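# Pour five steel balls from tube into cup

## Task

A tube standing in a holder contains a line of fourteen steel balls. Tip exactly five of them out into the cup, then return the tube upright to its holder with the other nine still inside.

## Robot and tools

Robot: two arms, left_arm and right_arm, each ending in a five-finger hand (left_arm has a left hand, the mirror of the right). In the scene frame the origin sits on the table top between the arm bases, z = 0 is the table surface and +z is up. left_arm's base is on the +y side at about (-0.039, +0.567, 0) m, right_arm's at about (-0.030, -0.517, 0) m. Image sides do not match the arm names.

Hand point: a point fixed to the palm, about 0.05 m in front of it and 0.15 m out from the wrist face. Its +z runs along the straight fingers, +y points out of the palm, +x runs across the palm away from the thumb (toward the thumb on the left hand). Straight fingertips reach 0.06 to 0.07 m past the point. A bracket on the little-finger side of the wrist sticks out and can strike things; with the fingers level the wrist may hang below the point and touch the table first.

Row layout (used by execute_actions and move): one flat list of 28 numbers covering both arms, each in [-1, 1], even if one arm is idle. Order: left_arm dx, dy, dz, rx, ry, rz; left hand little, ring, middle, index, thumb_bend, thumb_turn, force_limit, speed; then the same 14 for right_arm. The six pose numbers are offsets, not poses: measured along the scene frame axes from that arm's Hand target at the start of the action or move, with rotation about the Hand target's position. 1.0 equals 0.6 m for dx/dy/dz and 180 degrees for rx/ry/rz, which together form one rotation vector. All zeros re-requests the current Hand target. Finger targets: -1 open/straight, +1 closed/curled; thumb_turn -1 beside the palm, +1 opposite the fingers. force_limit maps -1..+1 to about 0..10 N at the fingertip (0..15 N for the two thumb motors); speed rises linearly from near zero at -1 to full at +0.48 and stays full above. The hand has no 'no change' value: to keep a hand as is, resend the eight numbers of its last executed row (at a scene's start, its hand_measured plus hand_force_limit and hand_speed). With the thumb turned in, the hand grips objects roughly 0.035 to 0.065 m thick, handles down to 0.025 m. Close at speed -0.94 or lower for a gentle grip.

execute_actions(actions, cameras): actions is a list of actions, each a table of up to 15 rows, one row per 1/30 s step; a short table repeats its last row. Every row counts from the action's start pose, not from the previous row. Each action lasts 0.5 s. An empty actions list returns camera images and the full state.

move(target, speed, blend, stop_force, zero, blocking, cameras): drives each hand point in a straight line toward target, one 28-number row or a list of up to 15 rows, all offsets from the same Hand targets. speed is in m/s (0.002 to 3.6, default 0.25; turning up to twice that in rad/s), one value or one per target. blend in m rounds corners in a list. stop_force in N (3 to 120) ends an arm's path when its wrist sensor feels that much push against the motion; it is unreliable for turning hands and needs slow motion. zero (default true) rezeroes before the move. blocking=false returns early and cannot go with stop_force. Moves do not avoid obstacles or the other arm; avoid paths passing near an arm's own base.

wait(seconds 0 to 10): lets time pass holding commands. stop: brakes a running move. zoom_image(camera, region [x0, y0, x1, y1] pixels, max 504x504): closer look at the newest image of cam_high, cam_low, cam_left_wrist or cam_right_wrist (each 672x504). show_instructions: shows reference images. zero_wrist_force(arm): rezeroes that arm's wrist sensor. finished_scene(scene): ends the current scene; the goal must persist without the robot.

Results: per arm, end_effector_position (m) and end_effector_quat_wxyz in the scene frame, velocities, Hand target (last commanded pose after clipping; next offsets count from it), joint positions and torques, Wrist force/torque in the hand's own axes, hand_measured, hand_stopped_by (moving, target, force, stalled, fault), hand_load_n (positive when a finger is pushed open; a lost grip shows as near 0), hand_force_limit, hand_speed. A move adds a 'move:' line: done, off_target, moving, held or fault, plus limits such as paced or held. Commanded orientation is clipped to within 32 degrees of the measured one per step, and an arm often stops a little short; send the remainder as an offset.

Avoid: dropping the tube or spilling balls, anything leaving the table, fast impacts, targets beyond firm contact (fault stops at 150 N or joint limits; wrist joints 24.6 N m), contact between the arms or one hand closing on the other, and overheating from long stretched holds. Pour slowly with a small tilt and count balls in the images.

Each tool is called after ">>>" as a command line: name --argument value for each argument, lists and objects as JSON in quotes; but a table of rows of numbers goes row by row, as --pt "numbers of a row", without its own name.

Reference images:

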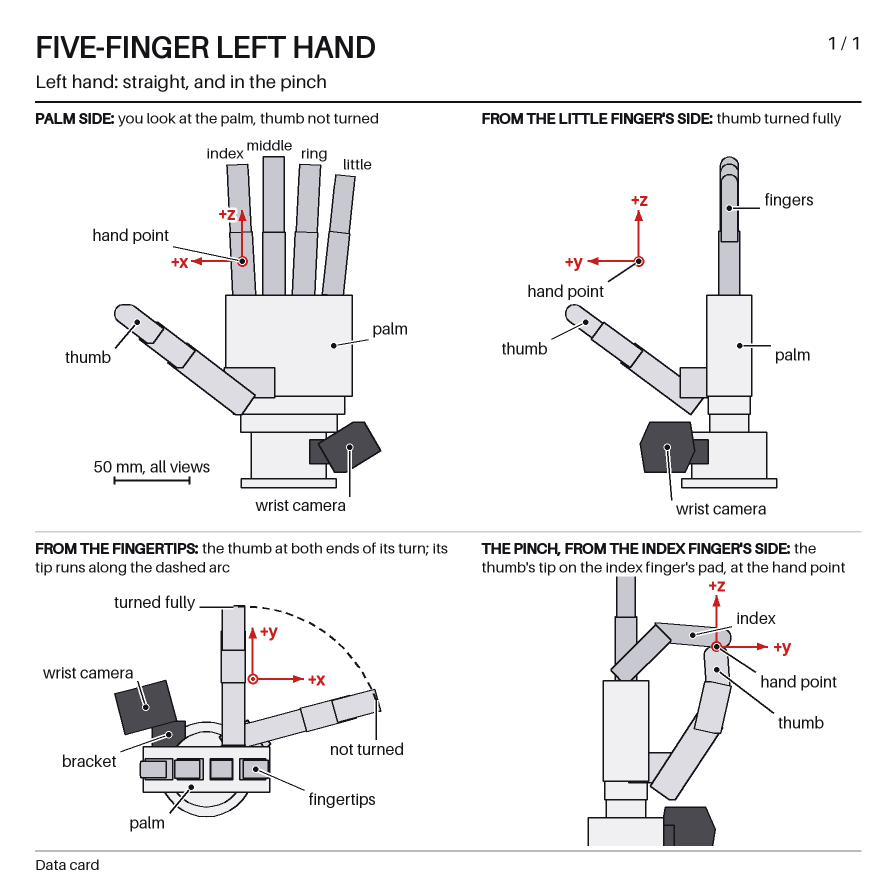

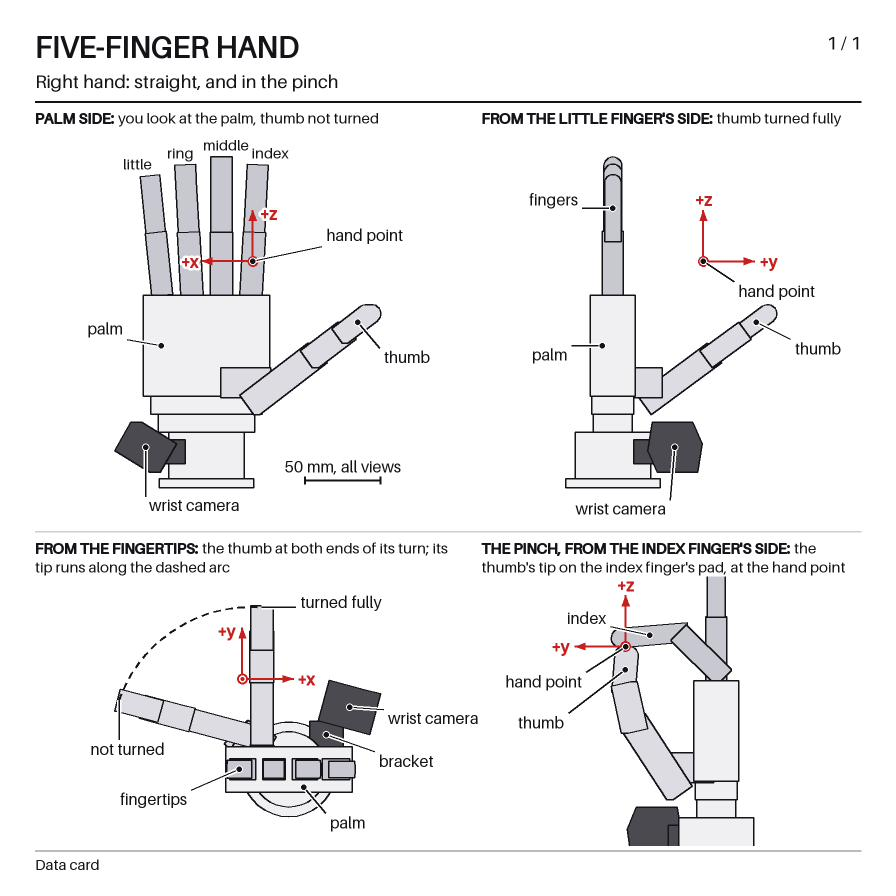

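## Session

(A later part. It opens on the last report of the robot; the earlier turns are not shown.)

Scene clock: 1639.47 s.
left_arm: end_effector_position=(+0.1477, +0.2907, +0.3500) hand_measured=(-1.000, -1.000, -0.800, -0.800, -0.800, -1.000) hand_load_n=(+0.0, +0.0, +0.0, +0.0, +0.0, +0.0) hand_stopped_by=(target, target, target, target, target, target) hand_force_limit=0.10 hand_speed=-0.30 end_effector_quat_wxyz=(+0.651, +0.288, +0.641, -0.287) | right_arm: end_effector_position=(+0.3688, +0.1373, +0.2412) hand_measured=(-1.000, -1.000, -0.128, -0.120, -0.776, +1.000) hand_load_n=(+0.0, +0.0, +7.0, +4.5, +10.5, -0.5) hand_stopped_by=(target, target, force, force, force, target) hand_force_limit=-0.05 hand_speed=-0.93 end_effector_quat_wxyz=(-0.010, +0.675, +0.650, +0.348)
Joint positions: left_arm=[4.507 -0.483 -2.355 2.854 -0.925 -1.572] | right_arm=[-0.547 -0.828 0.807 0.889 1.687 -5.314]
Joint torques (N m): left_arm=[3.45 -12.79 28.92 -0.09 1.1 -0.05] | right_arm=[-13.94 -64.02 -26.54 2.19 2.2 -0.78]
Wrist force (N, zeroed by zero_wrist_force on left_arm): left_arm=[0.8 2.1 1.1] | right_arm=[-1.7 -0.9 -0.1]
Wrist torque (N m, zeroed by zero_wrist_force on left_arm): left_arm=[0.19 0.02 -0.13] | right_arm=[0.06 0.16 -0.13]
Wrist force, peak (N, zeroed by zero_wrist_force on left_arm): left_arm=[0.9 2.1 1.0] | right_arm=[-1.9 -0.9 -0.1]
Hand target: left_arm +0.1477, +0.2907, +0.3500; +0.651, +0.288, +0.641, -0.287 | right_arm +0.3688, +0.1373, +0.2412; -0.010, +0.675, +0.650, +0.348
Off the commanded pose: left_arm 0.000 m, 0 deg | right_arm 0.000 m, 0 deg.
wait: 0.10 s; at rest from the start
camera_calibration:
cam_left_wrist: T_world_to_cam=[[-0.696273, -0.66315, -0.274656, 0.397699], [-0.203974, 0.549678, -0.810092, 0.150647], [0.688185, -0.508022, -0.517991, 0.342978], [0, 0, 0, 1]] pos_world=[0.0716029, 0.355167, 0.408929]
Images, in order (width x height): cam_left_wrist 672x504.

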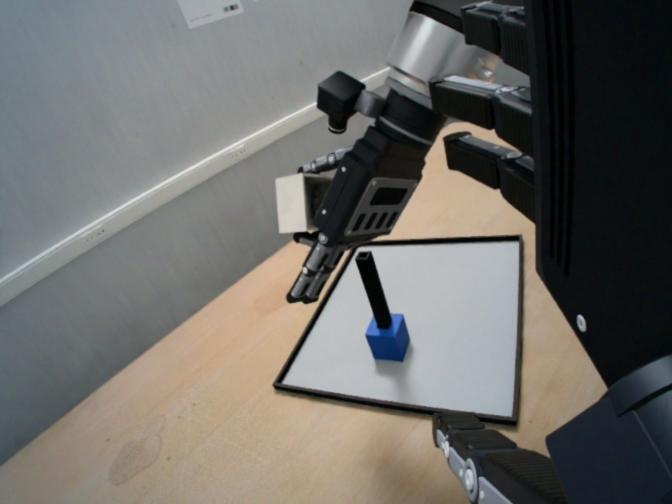

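>>> wait --seconds 0.1 --cameras '["cam_right_wrist","cam_high","cam_low"]'

>>> zoom_image --camera "cam_right_wrist" --region '[90, 180, 290, 380]'

>>> zoom_image --camera "cam_high" --region '[200, 120, 400, 310]'

>>> zoom_image --camera "cam_low" --region '[350, 220, 500, 345]'

Scene clock: 1689.30 s.
left_arm: end_effector_position=(+0.1477, +0.2907, +0.3500) hand_measured=(-1.000, -1.000, -0.800, -0.800, -0.800, -1.000) hand_load_n=(+0.0, +0.0, -0.5, +0.0, +0.0, +0.0) hand_stopped_by=(target, target, target, target, target, target) hand_force_limit=0.10 hand_speed=-0.30 end_effector_quat_wxyz=(+0.651, +0.288, +0.641, -0.287) | right_arm: end_effector_position=(+0.3688, +0.1373, +0.2412) hand_measured=(-1.000, -1.000, -0.128, -0.120, -0.776, +1.000) hand_load_n=(+0.0, +0.0, +6.5, +4.5, +11.0, -0.5) hand_stopped_by=(target, target, force, force, force, target) hand_force_limit=-0.05 hand_speed=-0.93 end_effector_quat_wxyz=(-0.010, +0.675, +0.650, +0.348)
Joint positions: left_arm=[4.507 -0.483 -2.355 2.854 -0.925 -1.572] | right_arm=[-0.547 -0.828 0.807 0.889 1.687 -5.314]
Joint torques (N m): left_arm=[3.43 -11.75 27.28 -0.36 1.22 -0.02] | right_arm=[-14.2 -63.93 -27.39 2.04 2.12 -0.83]
Wrist force (N, zeroed by zero_wrist_force on left_arm): left_arm=[0.9 1.8 1.0] | right_arm=[-1.6 -0.7 -0.2]
Wrist torque (N m, zeroed by zero_wrist_force on left_arm): left_arm=[0.15 0.01 -0.13] | right_arm=[0.09 0.14 -0.12]
Wrist force, peak (N, zeroed by zero_wrist_force on left_arm): left_arm=[0.8 2.4 1.0] | right_arm=[-1.9 -1.1 -0.3]
Hand target: left_arm +0.1477, +0.2907, +0.3500; +0.651, +0.288, +0.641, -0.287 | right_arm +0.3688, +0.1373, +0.2412; -0.010, +0.675, +0.650, +0.348
Off the commanded pose: left_arm 0.000 m, 0 deg | right_arm 0.000 m, 0 deg.
wait: 0.10 s; at rest from the start
camera_calibration:
cam_right_wrist: T_world_to_cam=[[0.820148, 0.0753985, 0.567161, -0.450691], [0.00749415, -0.992609, 0.121121, 0.0923236], [0.572102, -0.0950866, -0.814652, 0.114614], [0, 0, 0, 1]] pos_world=[0.303371, 0.136521, 0.337802]
Images, in order (width x height): cam_high 672x504, cam_low 672x504, cam_right_wrist 672x504.

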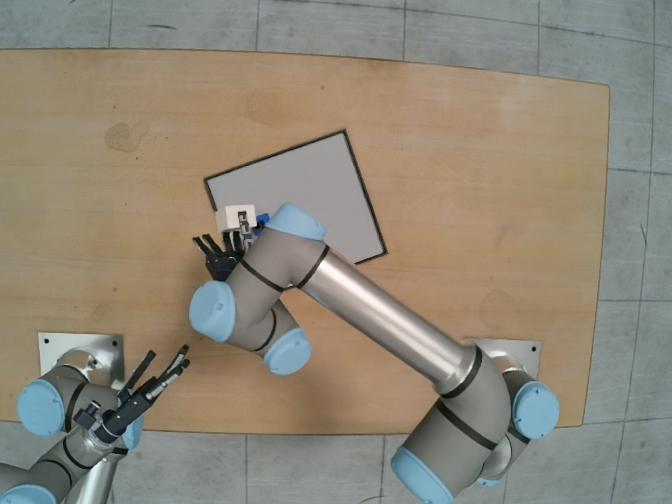

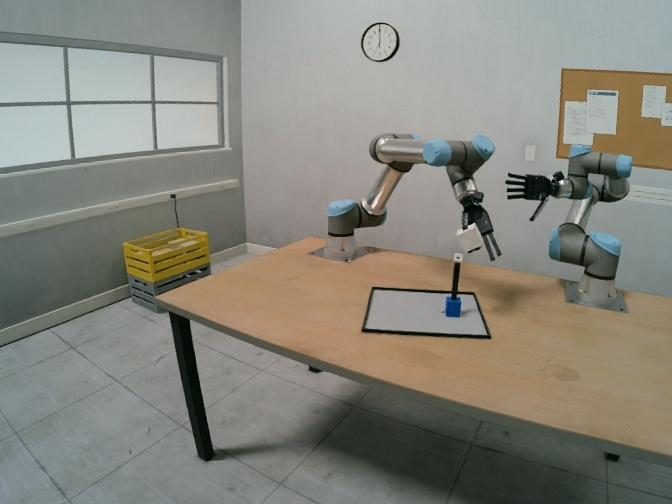

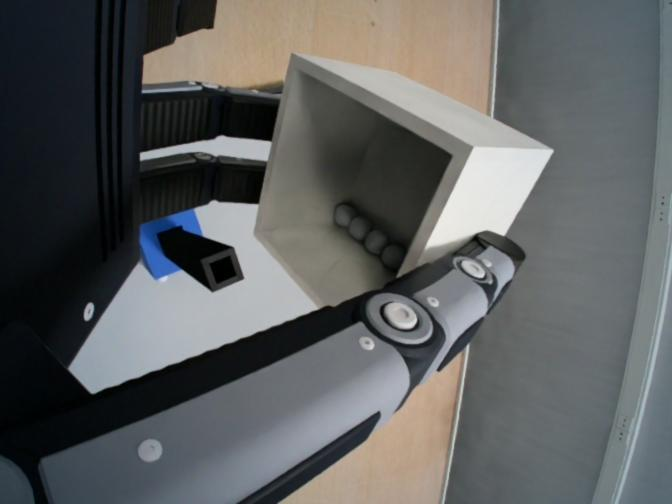

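Scaled by 2.520 from the camera's 672x504 image, which has a finer 960x720 frame.

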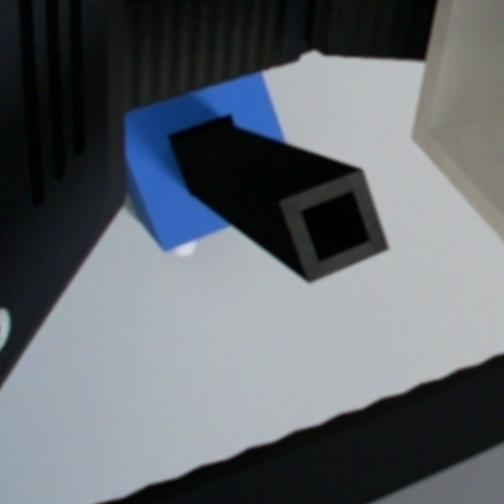

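Scaled by 2.520 from the camera's 672x504 image, which has a finer 960x720 frame.

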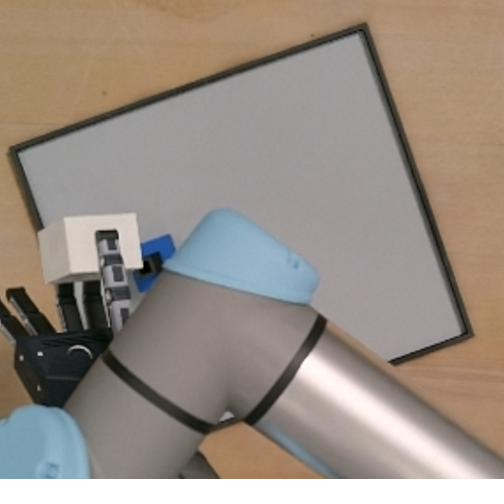

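Scaled by 3.360 from the camera's 672x504 image, which has a finer 960x720 frame.

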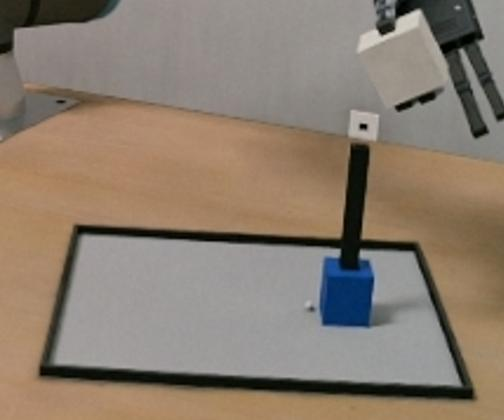

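>>> move --pt "0 0 0 0 0 0 -1 -1 -0.8 -0.8 -0.8 -1 0.1 -0.3 0 0 0.1333 0 0 0 -1 -1 0.05 0.05 -0.65 1 -0.05 -0.93" --pt "0 0 0 0 0 0 -1 -1 -0.8 -0.8 -0.8 -1 0.1 -0.3 0.0297 -0.2918 0.1333 0.1136 0.4567 -0.2170 -1 -1 0.05 0.05 -0.65 1 -0.05 -0.93" --speed 0.25 --cameras '["cam_right_wrist","cam_high","cam_left_wrist"]'

>>> zoom_image --camera "cam_left_wrist" --region '[320, 230, 470, 380]'

>>> zoom_image --camera "cam_right_wrist" --region '[260, 60, 480, 320]'

Scene clock: 1769.03 s.
left_arm: end_effector_position=(+0.1477, +0.2907, +0.3500) hand_measured=(-1.000, -1.000, -0.800, -0.800, -0.800, -1.000) hand_load_n=(+0.0, +0.0, +0.0, +0.0, +0.0, +0.5) hand_stopped_by=(target, target, target, target, target, target) hand_force_limit=0.10 hand_speed=-0.30 end_effector_quat_wxyz=(+0.651, +0.288, +0.641, -0.287) | right_arm: end_effector_position=(+0.3867, -0.0379, +0.3212) hand_measured=(-1.000, -1.000, -0.128, -0.120, -0.776, +1.000) hand_load_n=(+0.0, +0.0, +6.5, +4.0, +11.0, -1.0) hand_stopped_by=(target, target, force, force, force, target) hand_force_limit=-0.05 hand_speed=-0.93 end_effector_quat_wxyz=(-0.425, +0.883, +0.179, -0.087)
Joint positions: left_arm=[4.507 -0.483 -2.355 2.854 -0.925 -1.572] | right_arm=[-1.142 -0.742 0.558 1.782 0.673 -4.745]
Joint torques (N m): left_arm=[2.67 -13.5 28.31 -0.27 1.18 0.15] | right_arm=[12.45 -46.73 -19.49 1.43 -0.1 -1.14]
Wrist force (N, zeroed by zero_wrist_force on left_arm): left_arm=[0.9 1.9 0.9] | right_arm=[0.1 2.7 0.4]
Wrist torque (N m, zeroed by zero_wrist_force on left_arm): left_arm=[0.18 0.01 -0.13] | right_arm=[0.22 -0.01 0.20]
Wrist force, peak (N, zeroed by zero_wrist_force on left_arm): left_arm=[0.9 2.2 1.0] | right_arm=[0.3 3.2 0.2]
Hand target: left_arm +0.1477, +0.2907, +0.3500; +0.651, +0.288, +0.641, -0.287 | right_arm +0.3866, -0.0378, +0.3211; -0.425, +0.883, +0.179, -0.087
Off the commanded pose: left_arm 0.000 m, 0 deg | right_arm 0.000 m, 0 deg.
move: done
camera_calibration:
cam_left_wrist: T_world_to_cam=[[-0.696273, -0.66315, -0.274656, 0.397699], [-0.203974, 0.549678, -0.810092, 0.150647], [0.688185, -0.508022, -0.517991, 0.342978], [0, 0, 0, 1]] pos_world=[0.0716029, 0.355167, 0.408929]
cam_right_wrist: T_world_to_cam=[[0.485796, -0.463192, -0.741252, 0.0316694], [-0.523064, -0.833492, 0.178029, 0.101518], [-0.70029, 0.301237, -0.647187, 0.606127], [0, 0, 0, 1]] pos_world=[0.462181, -0.0833042, 0.397679]
Images, in order (width x height): cam_high 672x504, cam_left_wrist 672x504, cam_right_wrist 672x504.

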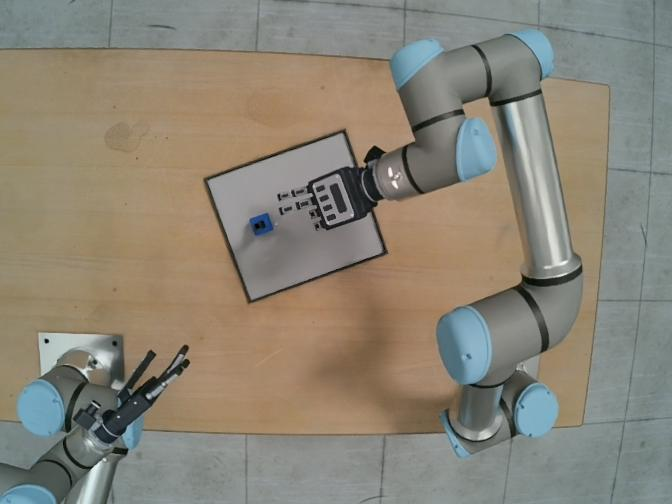

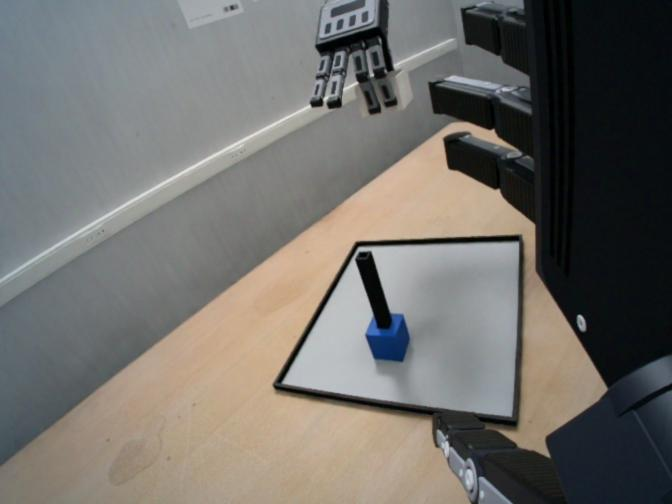

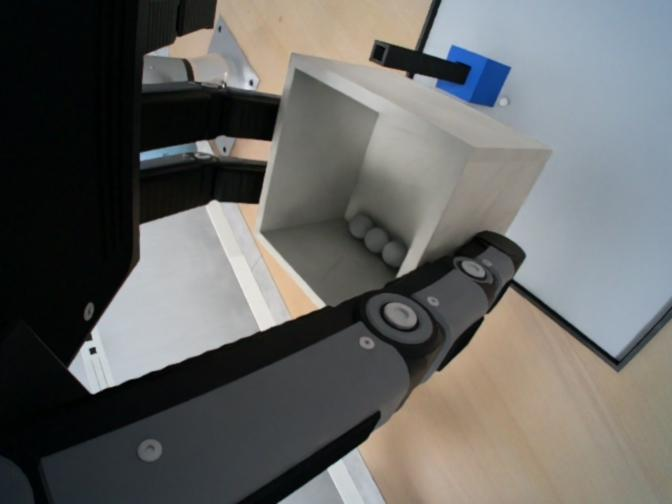

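Scaled by 3.360 from the camera's 672x504 image, which has a finer 960x720 frame.

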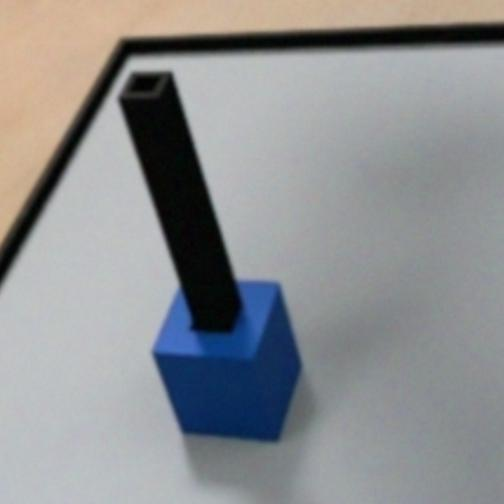

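Scaled by 1.938 from the camera's 672x504 image, which has a finer 960x720 frame.

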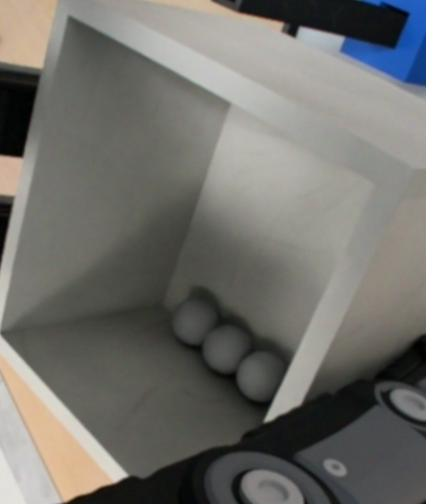

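>>> zoom_image --camera "cam_high" --region '[235, 195, 300, 250]'

>>> zoom_image --camera "cam_right_wrist" --region '[420, 20, 560, 160]'

Scaled by 7.754 from the camera's 672x504 image, which has a finer 960x720 frame.

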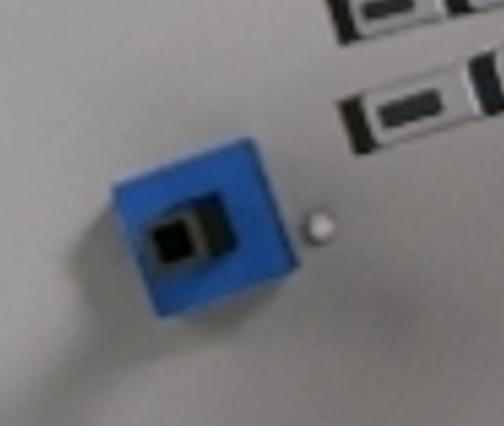

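Scaled by 3.600 from the camera's 672x504 image, which has a finer 960x720 frame.

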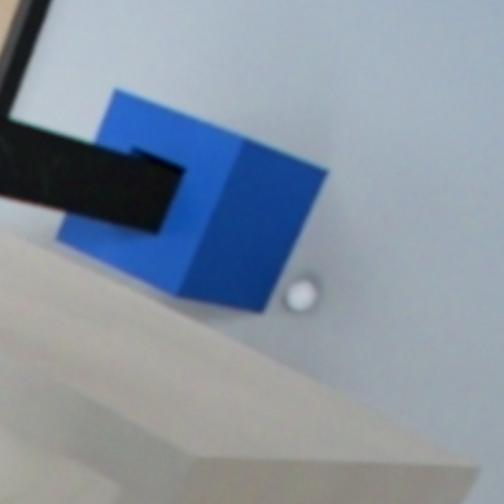

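>>> move --target '[0,0,0,0,0,0,-1,-1,-0.8,-0.8,-0.8,-1,0.1,-0.3,0,0,-0.4352,0,0,0,-1,-1,0.05,0.05,-0.65,1,-0.05,-0.93]' --speed 0.2

>>> move --target '[0,0,0,0,0,0,-1,-1,-0.8,-0.8,-0.8,-1,0.1,-0.3,0,0,-0.055,0,0,0,-1,-1,0.05,0.05,-0.65,1,-0.05,-0.93]' --speed 0.02 --stop_force 4 --cameras '["cam_low","cam_right_wrist"]'

>>> zoom_image --camera "cam_low" --region '[380, 240, 480, 340]'

Scene clock: 1860.37 s.
left_arm: end_effector_position=(+0.1477, +0.2907, +0.3500) hand_measured=(-1.000, -1.000, -0.800, -0.800, -0.800, -1.000) hand_load_n=(+0.0, +0.0, +0.0, +0.0, +0.0, +0.0) hand_stopped_by=(target, target, target, target, target, target) hand_force_limit=0.10 hand_speed=-0.30 end_effector_quat_wxyz=(+0.651, +0.288, +0.641, -0.287) | right_arm: end_effector_position=(+0.3866, -0.0379, +0.0601) hand_measured=(-1.000, -1.000, -0.128, -0.120, -0.776, +1.000) hand_load_n=(+0.0, +0.0, +6.5, +4.0, +11.0, -0.5) hand_stopped_by=(target, target, force, force, force, target) hand_force_limit=-0.05 hand_speed=-0.93 end_effector_quat_wxyz=(-0.425, +0.883, +0.179, -0.087)
Joint positions: left_arm=[4.507 -0.483 -2.355 2.854 -0.925 -1.572] | right_arm=[-1.142 -0.644 1.058 1.185 0.673 -4.745]
Joint torques (N m): left_arm=[3.43 -11.91 27.48 -0.32 1.05 0.11] | right_arm=[5.18 -58.97 -21.53 1.7 -3.34 0.07]
Wrist force (N, zeroed by zero_wrist_force on left_arm): left_arm=[1.0 1.9 1.0] | right_arm=[-0.1 2.6 0.5]
Wrist torque (N m, zeroed by zero_wrist_force on left_arm): left_arm=[0.17 -0.01 -0.12] | right_arm=[0.18 0.00 0.14]
Wrist force, peak (N, zeroed by zero_wrist_force on left_arm): left_arm=[0.9 2.2 1.1] | right_arm=[-0.3 4.4 2.2]
Hand target: left_arm +0.1477, +0.2907, +0.3500; +0.651, +0.288, +0.641, -0.287 | right_arm +0.3866, -0.0378, +0.0600; -0.425, +0.883, +0.179, -0.087
Off the commanded pose: left_arm 0.000 m, 0 deg | right_arm 0.000 m, 0 deg.
move: done

Scene clock: 1862.87 s.
left_arm: end_effector_position=(+0.1477, +0.2907, +0.3500) hand_measured=(-1.000, -1.000, -0.800, -0.800, -0.800, -1.000) hand_load_n=(+0.0, +0.0, +0.0, -0.5, +0.0, +0.0) hand_stopped_by=(target, target, target, target, target, target) hand_force_limit=0.10 hand_speed=-0.30 end_effector_quat_wxyz=(+0.651, +0.288, +0.641, -0.287) | right_arm: end_effector_position=(+0.3866, -0.0378, +0.0307) hand_measured=(-1.000, -1.000, -0.128, -0.120, -0.776, +1.000) hand_load_n=(+0.0, +0.0, +6.5, +3.5, +10.5, -1.0) hand_stopped_by=(target, target, force, force, force, target) hand_force_limit=-0.05 hand_speed=-0.93 end_effector_quat_wxyz=(-0.425, +0.883, +0.179, -0.087)
Joint positions: left_arm=[4.507 -0.483 -2.355 2.854 -0.925 -1.572] | right_arm=[-1.142 -0.611 1.075 1.134 0.673 -4.745]
Joint torques (N m): left_arm=[3.76 -11.18 26.68 -0.32 1.37 0.39] | right_arm=[10.62 -66.1 -25.52 2.81 -0.02 -0.56]
Wrist force (N, zeroed by zero_wrist_force on left_arm): left_arm=[1.0 1.8 0.9] | right_arm=[-0.1 2.7 0.6]
Wrist torque (N m, zeroed by zero_wrist_force on left_arm): left_arm=[0.15 -0.01 -0.12] | right_arm=[0.19 0.02 0.16]
Wrist force, peak (N, zeroed by zero_wrist_force on left_arm): left_arm=[0.9 2.1 1.1] | right_arm=[-0.5 -4.1 -3.8]
Hand target: left_arm +0.1477, +0.2907, +0.3500; +0.651, +0.288, +0.641, -0.287 | right_arm +0.3866, -0.0378, +0.0307; -0.425, +0.883, +0.179, -0.087 (not the last commanded pose)
Off the commanded pose: left_arm 0.000 m, 0 deg | right_arm 0.004 m, 0 deg.
move: contact (right_arm)
camera_calibration:
cam_right_wrist: T_world_to_cam=[[0.485542, -0.46314, -0.741451, -0.183523], [-0.522885, -0.833556, 0.178259, 0.153124], [-0.7006, 0.301141, -0.646896, 0.418226], [0, 0, 0, 1]] pos_world=[0.462183, -0.0833043, 0.10718]
Images, in order (width x height): cam_low 672x504, cam_right_wrist 672x504.

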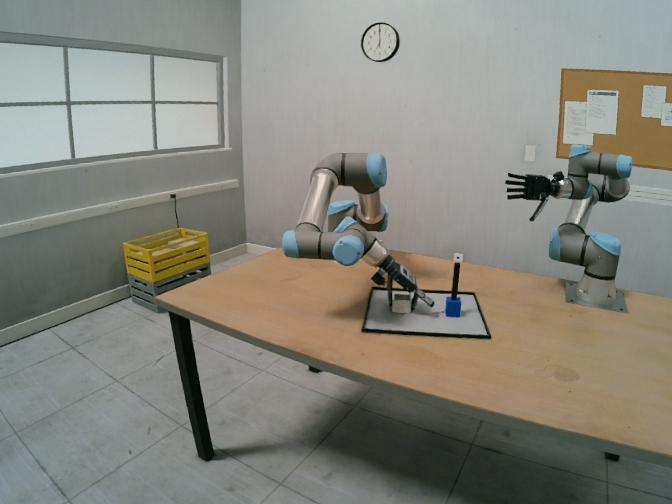

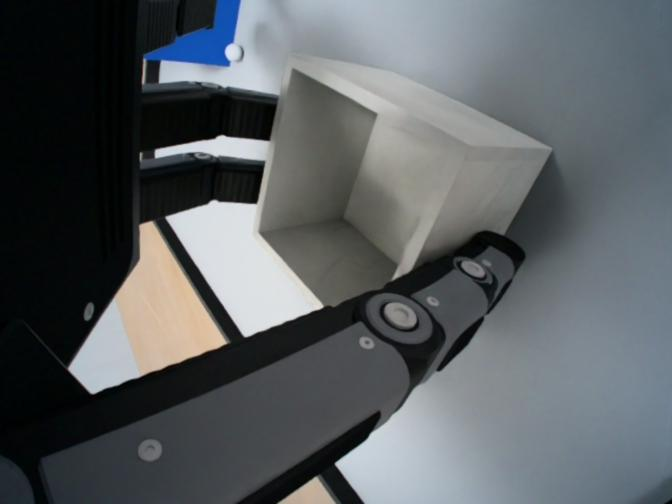

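Scaled by 5.040 from the camera's 672x504 image, which has a finer 960x720 frame.

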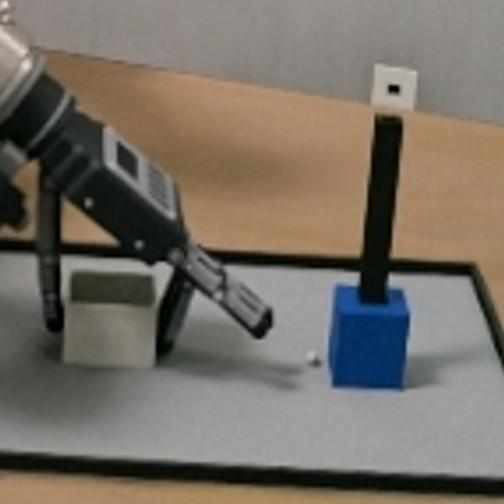

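>>> move --pt "0 0 0 0 0 0 -1 -1 -0.8 -0.8 -0.8 -1 0.1 -0.3 0 0 0 0 0 0 -1 -1 -0.2 -0.2 -0.85 1 -0.05 -0.93" --speed 0.05

>>> move --pt "0 0 0 0 0 0 -1 -1 -0.8 -0.8 -0.8 -1 0.1 -0.3 0 0 0 0 0 0 -1 -1 -0.4 -0.4 -1 1 -0.05 -0.85" --speed 0.05 --cameras '["cam_low","cam_right_wrist"]'

>>> zoom_image --camera "cam_low" --region '[380, 240, 480, 340]'

Scene clock: 1867.43 s.
left_arm: end_effector_position=(+0.1477, +0.2907, +0.3500) hand_measured=(-1.000, -1.000, -0.800, -0.800, -0.800, -1.000) hand_load_n=(+0.0, +0.0, +0.0, +0.0, +0.0, +0.0) hand_stopped_by=(target, target, target, target, target, target) hand_force_limit=0.10 hand_speed=-0.30 end_effector_quat_wxyz=(+0.651, +0.288, +0.641, -0.287) | right_arm: end_effector_position=(+0.3866, -0.0378, +0.0307) hand_measured=(-1.000, -1.000, -0.200, -0.200, -0.850, +1.000) hand_load_n=(+0.0, +0.0, +0.0, +0.0, +0.0, +0.0) hand_stopped_by=(target, target, target, target, target, target) hand_force_limit=-0.05 hand_speed=-0.93 end_effector_quat_wxyz=(-0.425, +0.883, +0.179, -0.087)
Joint positions: left_arm=[4.507 -0.483 -2.355 2.854 -0.925 -1.572] | right_arm=[-1.142 -0.611 1.075 1.134 0.673 -4.745]
Joint torques (N m): left_arm=[3.66 -12.45 27.92 -0.29 1.23 0.25] | right_arm=[-0.16 -63.78 -23.36 0.99 0.06 -0.63]
Wrist force (N, zeroed by zero_wrist_force on left_arm): left_arm=[0.7 1.8 0.7] | right_arm=[0.2 2.0 -0.1]
Wrist torque (N m, zeroed by zero_wrist_force on left_arm): left_arm=[0.18 0.03 -0.14] | right_arm=[0.19 -0.02 0.17]
Wrist force, peak (N, zeroed by zero_wrist_force on left_arm): left_arm=[0.9 2.3 1.0] | right_arm=[0.0 3.2 0.7]
Hand target: left_arm +0.1477, +0.2907, +0.3500; +0.651, +0.288, +0.641, -0.287 | right_arm +0.3866, -0.0378, +0.0307; -0.425, +0.883, +0.179, -0.087
Off the commanded pose: left_arm 0.000 m, 0 deg | right_arm 0.000 m, 0 deg.
move: done

Scene clock: 1868.40 s.
left_arm: end_effector_position=(+0.1477, +0.2907, +0.3500) hand_measured=(-1.000, -1.000, -0.800, -0.800, -0.800, -1.000) hand_load_n=(+0.0, +0.0, +0.0, +0.0, +0.0, +0.5) hand_stopped_by=(target, target, target, target, target, target) hand_force_limit=0.10 hand_speed=-0.30 end_effector_quat_wxyz=(+0.651, +0.288, +0.641, -0.287) | right_arm: end_effector_position=(+0.3866, -0.0378, +0.0307) hand_measured=(-1.000, -1.000, -0.400, -0.400, -1.000, +1.000) hand_load_n=(+0.0, +0.0, +0.0, +0.0, +0.0, +0.0) hand_stopped_by=(target, target, target, target, target, target) hand_force_limit=-0.05 hand_speed=-0.85 end_effector_quat_wxyz=(-0.425, +0.883, +0.179, -0.087)
Joint positions: left_arm=[4.507 -0.483 -2.355 2.854 -0.925 -1.572] | right_arm=[-1.142 -0.611 1.075 1.134 0.673 -4.745]
Joint torques (N m): left_arm=[3.99 -12.93 27.12 -0.32 1.1 0.01] | right_arm=[-1.88 -61.25 -22.74 0.93 0.1 -0.62]
Wrist force (N, zeroed by zero_wrist_force on left_arm): left_arm=[0.8 1.8 0.9] | right_arm=[-0.1 1.9 -0.1]
Wrist torque (N m, zeroed by zero_wrist_force on left_arm): left_arm=[0.16 0.02 -0.13] | right_arm=[0.17 0.02 0.15]
Wrist force, peak (N, zeroed by zero_wrist_force on left_arm): left_arm=[1.0 2.0 1.1] | right_arm=[0.0 2.3 -0.3]
Hand target: left_arm +0.1477, +0.2907, +0.3500; +0.651, +0.288, +0.641, -0.287 | right_arm +0.3866, -0.0378, +0.0307; -0.425, +0.883, +0.179, -0.087
Off the commanded pose: left_arm 0.000 m, 0 deg | right_arm 0.000 m, 0 deg.
move: done
camera_calibration:
cam_right_wrist: T_world_to_cam=[[0.485628, -0.463177, -0.741372, -0.183573], [-0.522934, -0.833535, 0.178214, 0.153153], [-0.700504, 0.301143, -0.646999, 0.418192], [0, 0, 0, 1]] pos_world=[0.462182, -0.0833041, 0.10718]
Images, in order (width x height): cam_low 672x504, cam_right_wrist 672x504.

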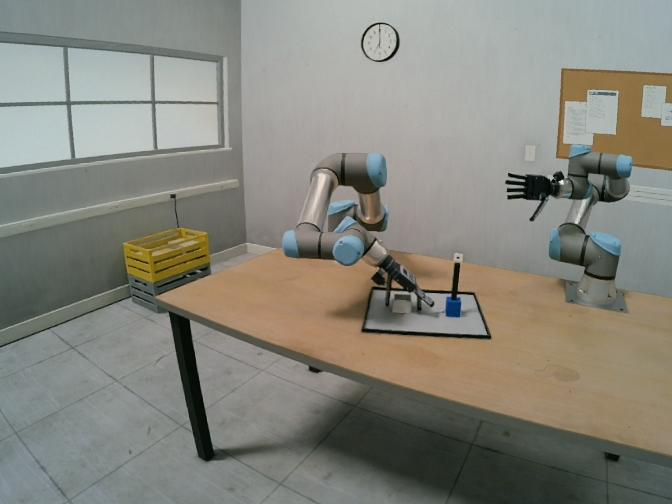

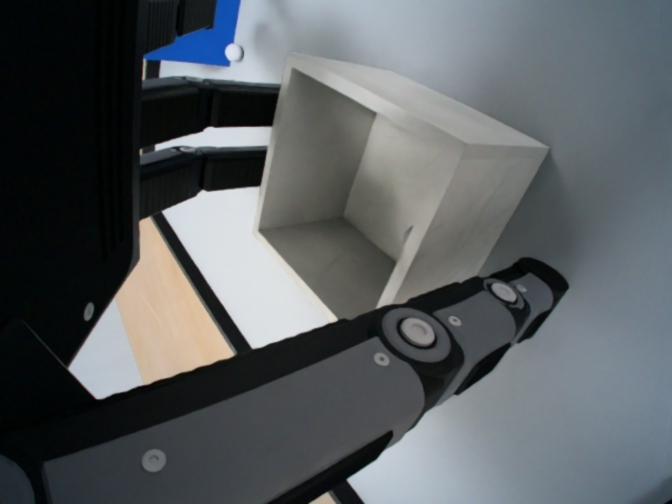

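Scaled by 5.040 from the camera's 672x504 image, which has a finer 960x720 frame.

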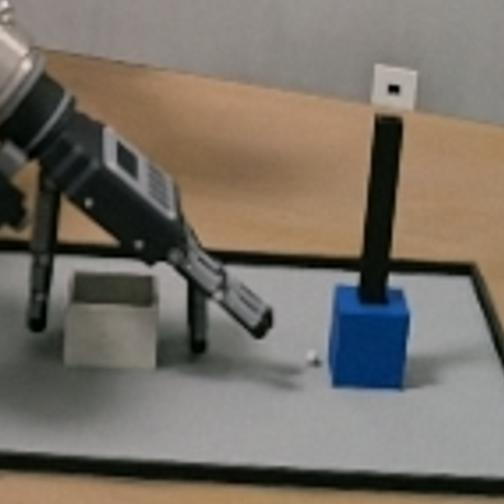

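>>> move --pt "0 0 0 0 0 0 -1 -1 -0.8 -0.8 -0.8 -1 0.1 -0.3 0 0 0.1 0 0 0 -1 -1 -0.4 -0.4 -1 1 -0.05 -0.85" --pt "0 0 0 0 0 0 -1 -1 -0.8 -0.8 -0.8 -1 0.1 -0.3 0 -0.2 0.4 0 0 0 -1 -1 -0.4 -0.4 -1 1 -0.05 -0.85" --speed '[0.1, 0.25]' --blend '[0.02, 0]' --cameras '["cam_high","cam_right_wrist"]'

>>> zoom_image --camera "cam_high" --region '[295, 180, 355, 240]'

>>> zoom_image --camera "cam_high" --region '[235, 195, 300, 250]'

Scene clock: 1874.77 s.
left_arm: end_effector_position=(+0.1477, +0.2907, +0.3500) hand_measured=(-1.000, -1.000, -0.800, -0.800, -0.800, -1.000) hand_load_n=(+0.0, +0.0, +0.0, +0.0, +0.0, +0.0) hand_stopped_by=(target, target, target, target, target, target) hand_force_limit=0.10 hand_speed=-0.30 end_effector_quat_wxyz=(+0.651, +0.288, +0.641, -0.287) | right_arm: end_effector_position=(+0.3867, -0.1578, +0.2706) hand_measured=(-1.000, -1.000, -0.400, -0.400, -1.000, +1.000) hand_load_n=(+0.0, +0.0, +0.0, +0.0, +0.0, +0.0) hand_stopped_by=(target, target, target, target, target, target) hand_force_limit=-0.05 hand_speed=-0.85 end_effector_quat_wxyz=(-0.425, +0.883, +0.179, -0.087)
Joint positions: left_arm=[4.507 -0.483 -2.355 2.854 -0.925 -1.572] | right_arm=[-1.345 -0.949 1.106 1.687 0.703 -5.062]
Joint torques (N m): left_arm=[4.01 -11.69 27.87 -0.28 1.17 0.24] | right_arm=[11.04 -48.04 -11.46 4.02 -3.47 -0.57]
Wrist force (N, zeroed by zero_wrist_force on left_arm): left_arm=[0.9 2.0 1.0] | right_arm=[0.8 1.9 0.0]
Wrist torque (N m, zeroed by zero_wrist_force on left_arm): left_arm=[0.18 0.01 -0.12] | right_arm=[0.19 -0.07 0.20]
Wrist force, peak (N, zeroed by zero_wrist_force on left_arm): left_arm=[0.9 2.2 1.1] | right_arm=[-0.2 2.8 0.6]
Hand target: left_arm +0.1477, +0.2907, +0.3500; +0.651, +0.288, +0.641, -0.287 | right_arm +0.3866, -0.1578, +0.2707; -0.425, +0.883, +0.179, -0.087
Off the commanded pose: left_arm 0.000 m, 0 deg | right_arm 0.000 m, 0 deg.
move: done
camera_calibration:
cam_right_wrist: T_world_to_cam=[[0.485633, -0.463279, -0.741305, -0.0613933], [-0.523087, -0.833445, 0.178185, 0.0105266], [-0.700386, 0.301235, -0.647083, 0.609607], [0, 0, 0, 1]] pos_world=[0.462281, -0.203304, 0.34708]
Images, in order (width x height): cam_high 672x504, cam_right_wrist 672x504.

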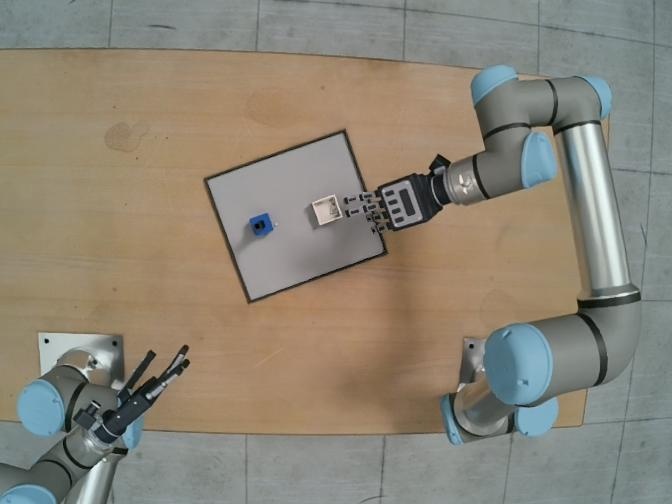

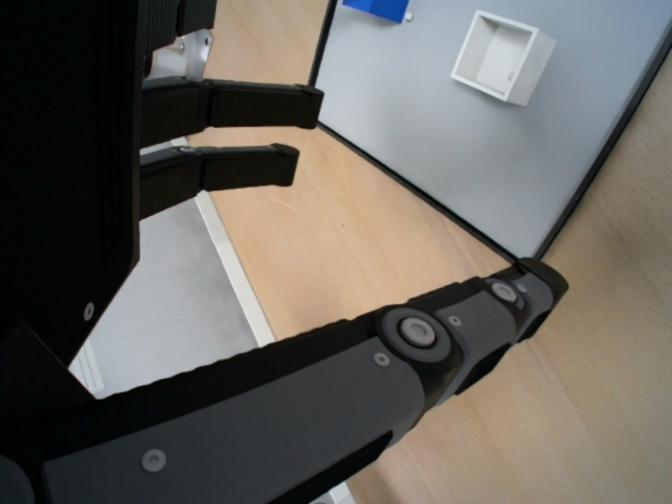

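Scaled by 8.400 from the camera's 672x504 image, which has a finer 960x720 frame.

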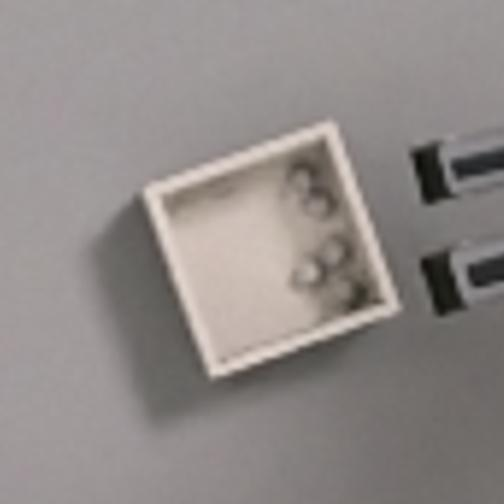

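Scaled by 7.754 from the camera's 672x504 image, which has a finer 960x720 frame.

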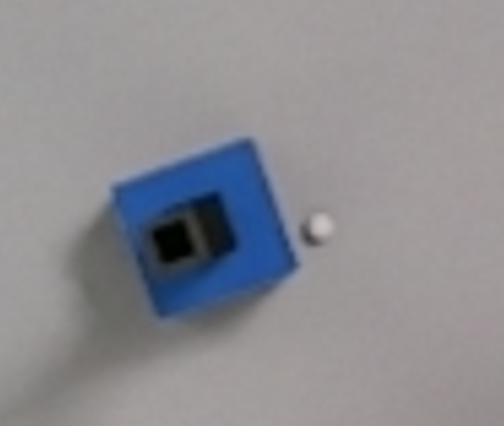

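>>> move --target '[0,0,0,0,0,0,-1,-1,-0.8,-0.8,-0.8,-1,0.1,-0.3,-0.0943,0.1797,0,0.10587,-0.04341,-0.49529,-1,-1,-1,0,-0.23,0.65,-0.05,-0.5]' --speed 0.25 --cameras '["cam_high","cam_right_wrist","cam_low","cam_left_wrist"]'

Scene clock: 1947.63 s.
left_arm: end_effector_position=(+0.1477, +0.2907, +0.3500) hand_measured=(-1.000, -1.000, -0.800, -0.800, -0.800, -1.000) hand_load_n=(+0.0, +0.0, +0.0, +0.0, +0.0, +0.0) hand_stopped_by=(target, target, target, target, target, target) hand_force_limit=0.10 hand_speed=-0.30 end_effector_quat_wxyz=(+0.651, +0.288, +0.641, -0.287) | right_arm: end_effector_position=(+0.3300, -0.0499, +0.2706) hand_measured=(-1.000, -1.000, -1.000, +0.000, -0.230, +0.650) hand_load_n=(+0.0, +0.0, +0.0, +0.0, +0.0, +0.0) hand_stopped_by=(target, target, target, target, target, target) hand_force_limit=-0.05 hand_speed=-0.50 end_effector_quat_wxyz=(+0.478, -0.683, +0.452, -0.317)
Joint positions: left_arm=[4.507 -0.483 -2.355 2.854 -0.925 -1.572] | right_arm=[-0.75 -1.511 1.72 0.163 1.918 -3.01]
Joint torques (N m): left_arm=[2.4 -12.81 28.27 -0.21 1.21 0.3] | right_arm=[-7.57 -34.34 -15.05 -0.5 1.86 0.87]
Wrist force (N, zeroed by zero_wrist_force on left_arm): left_arm=[0.8 2.0 0.8] | right_arm=[0.3 2.5 -0.1]
Wrist torque (N m, zeroed by zero_wrist_force on left_arm): left_arm=[0.20 0.02 -0.13] | right_arm=[0.21 -0.02 0.38]
Wrist force, peak (N, zeroed by zero_wrist_force on left_arm): left_arm=[1.2 2.1 1.1] | right_arm=[0.4 2.9 -0.3]
Hand target: left_arm +0.1477, +0.2907, +0.3500; +0.651, +0.288, +0.641, -0.287 | right_arm +0.3300, -0.0500, +0.2707; -0.478, +0.683, -0.452, +0.317
Off the commanded pose: left_arm 0.000 m, 0 deg | right_arm 0.000 m, 0 deg.
move: done
camera_calibration:
cam_left_wrist: T_world_to_cam=[[-0.696273, -0.66315, -0.274656, 0.397699], [-0.203974, 0.549678, -0.810092, 0.150647], [0.688185, -0.508022, -0.517991, 0.342978], [0, 0, 0, 1]] pos_world=[0.0716029, 0.355167, 0.408929]
cam_right_wrist: T_world_to_cam=[[-0.216025, -0.382245, -0.898455, 0.294301], [-0.858711, 0.512331, -0.0115009, 0.300045], [0.464703, 0.769029, -0.438914, 0.119978], [0, 0, 0, 1]] pos_world=[0.265474, -0.133494, 0.320528]

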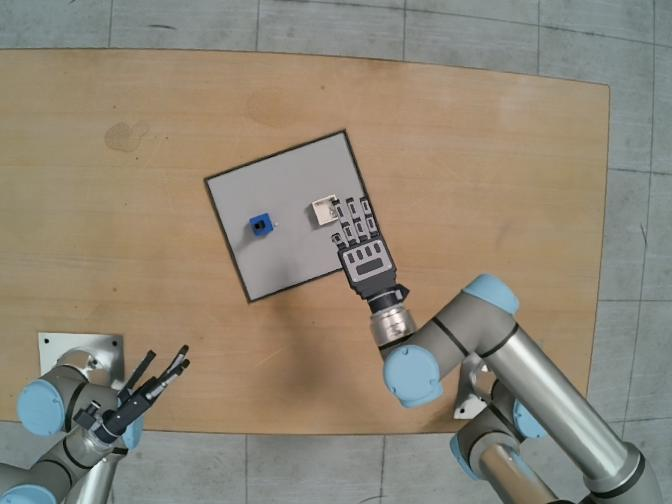

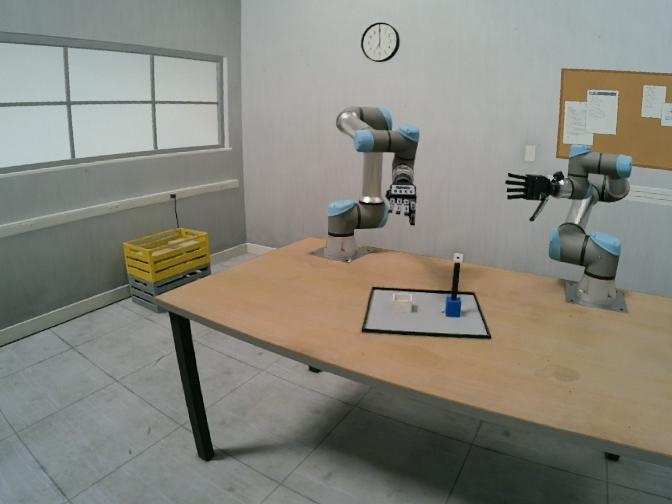

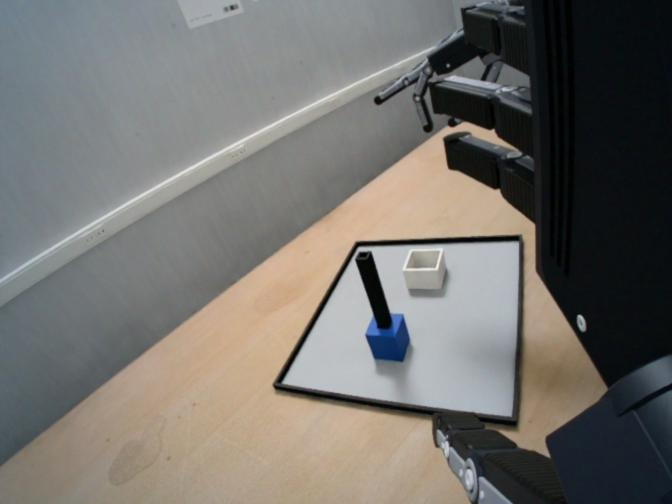

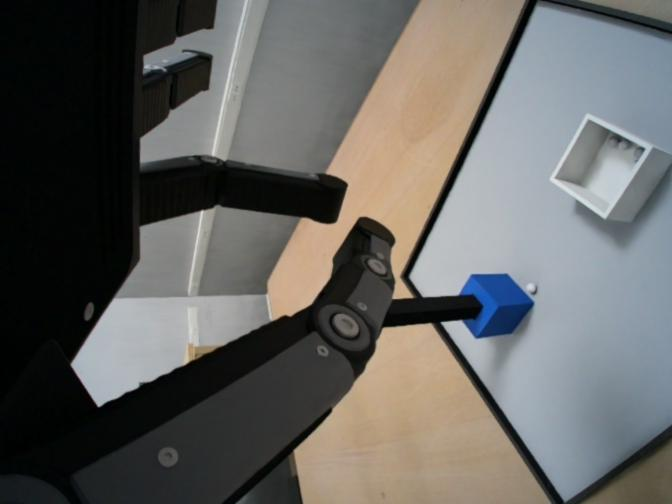

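>>> move --target '[0,0,0,0,0,0,-1,-1,-0.8,-0.8,-0.8,-1,0.1,-0.3,0,0,0,0,0,0,-1,-1,-1,0.6,-0.23,0.65,-0.7,-0.9]' --speed 0.25 --cameras '["cam_right_wrist"]'

>>> zoom_image --camera "cam_right_wrist" --region '[280, 140, 440, 300]'

Scene clock: 1955.17 s.
left_arm: end_effector_position=(+0.1477, +0.2907, +0.3500) hand_measured=(-1.000, -1.000, -0.800, -0.800, -0.800, -1.000) hand_load_n=(+0.0, +0.0, +0.0, +0.0, +0.0, +0.0) hand_stopped_by=(target, target, target, target, target, target) hand_force_limit=0.10 hand_speed=-0.30 end_effector_quat_wxyz=(+0.651, +0.288, +0.641, -0.287) | right_arm: end_effector_position=(+0.3300, -0.0500, +0.2707) hand_measured=(-1.000, -1.000, -1.000, +0.278, -0.230, +0.650) hand_load_n=(+0.0, +0.0, +0.0, +2.5, +0.5, +0.0) hand_stopped_by=(target, target, target, force, target, target) hand_force_limit=-0.70 hand_speed=-0.90 end_effector_quat_wxyz=(+0.478, -0.683, +0.452, -0.317)
Joint positions: left_arm=[4.507 -0.483 -2.355 2.854 -0.925 -1.572] | right_arm=[-0.75 -1.511 1.72 0.163 1.918 -3.01]
Joint torques (N m): left_arm=[3.74 -12.24 26.87 -0.12 1.35 0.27] | right_arm=[-15.01 -34.74 -14.83 -2.2 1.31 0.99]
Wrist force (N, zeroed by zero_wrist_force on left_arm): left_arm=[0.8 1.8 0.9] | right_arm=[0.3 2.3 0.1]
Wrist torque (N m, zeroed by zero_wrist_force on left_arm): left_arm=[0.16 0.02 -0.13] | right_arm=[0.19 -0.03 0.37]
Wrist force, peak (N, zeroed by zero_wrist_force on left_arm): left_arm=[0.9 2.1 1.1] | right_arm=[0.4 2.7 0.0]
Hand target: left_arm +0.1477, +0.2907, +0.3500; +0.651, +0.288, +0.641, -0.287 | right_arm +0.3300, -0.0500, +0.2707; -0.478, +0.683, -0.452, +0.317
Off the commanded pose: left_arm 0.000 m, 0 deg | right_arm 0.000 m, 0 deg.
move: done
camera_calibration:
cam_right_wrist: T_world_to_cam=[[-0.216088, -0.382085, -0.898508, 0.294318], [-0.858537, 0.512622, -0.011514, 0.300092], [0.464994, 0.768915, -0.438806, 0.119927], [0, 0, 0, 1]] pos_world=[0.265474, -0.133593, 0.320527]
Images, in order (width x height): cam_right_wrist 672x504.

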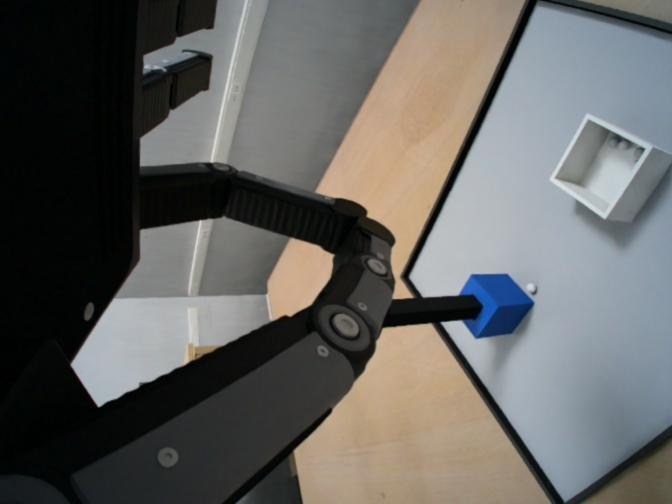

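Scaled by 3.150 from the camera's 672x504 image, which has a finer 960x720 frame.

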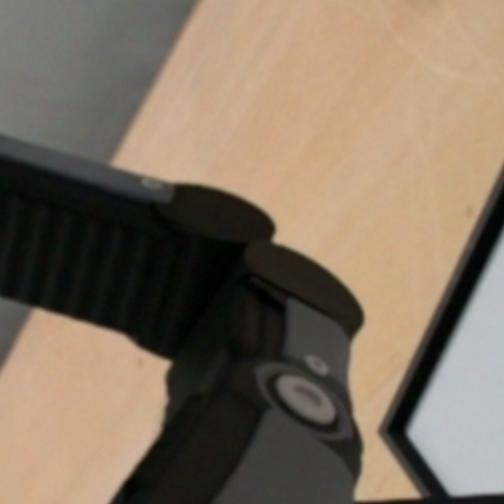

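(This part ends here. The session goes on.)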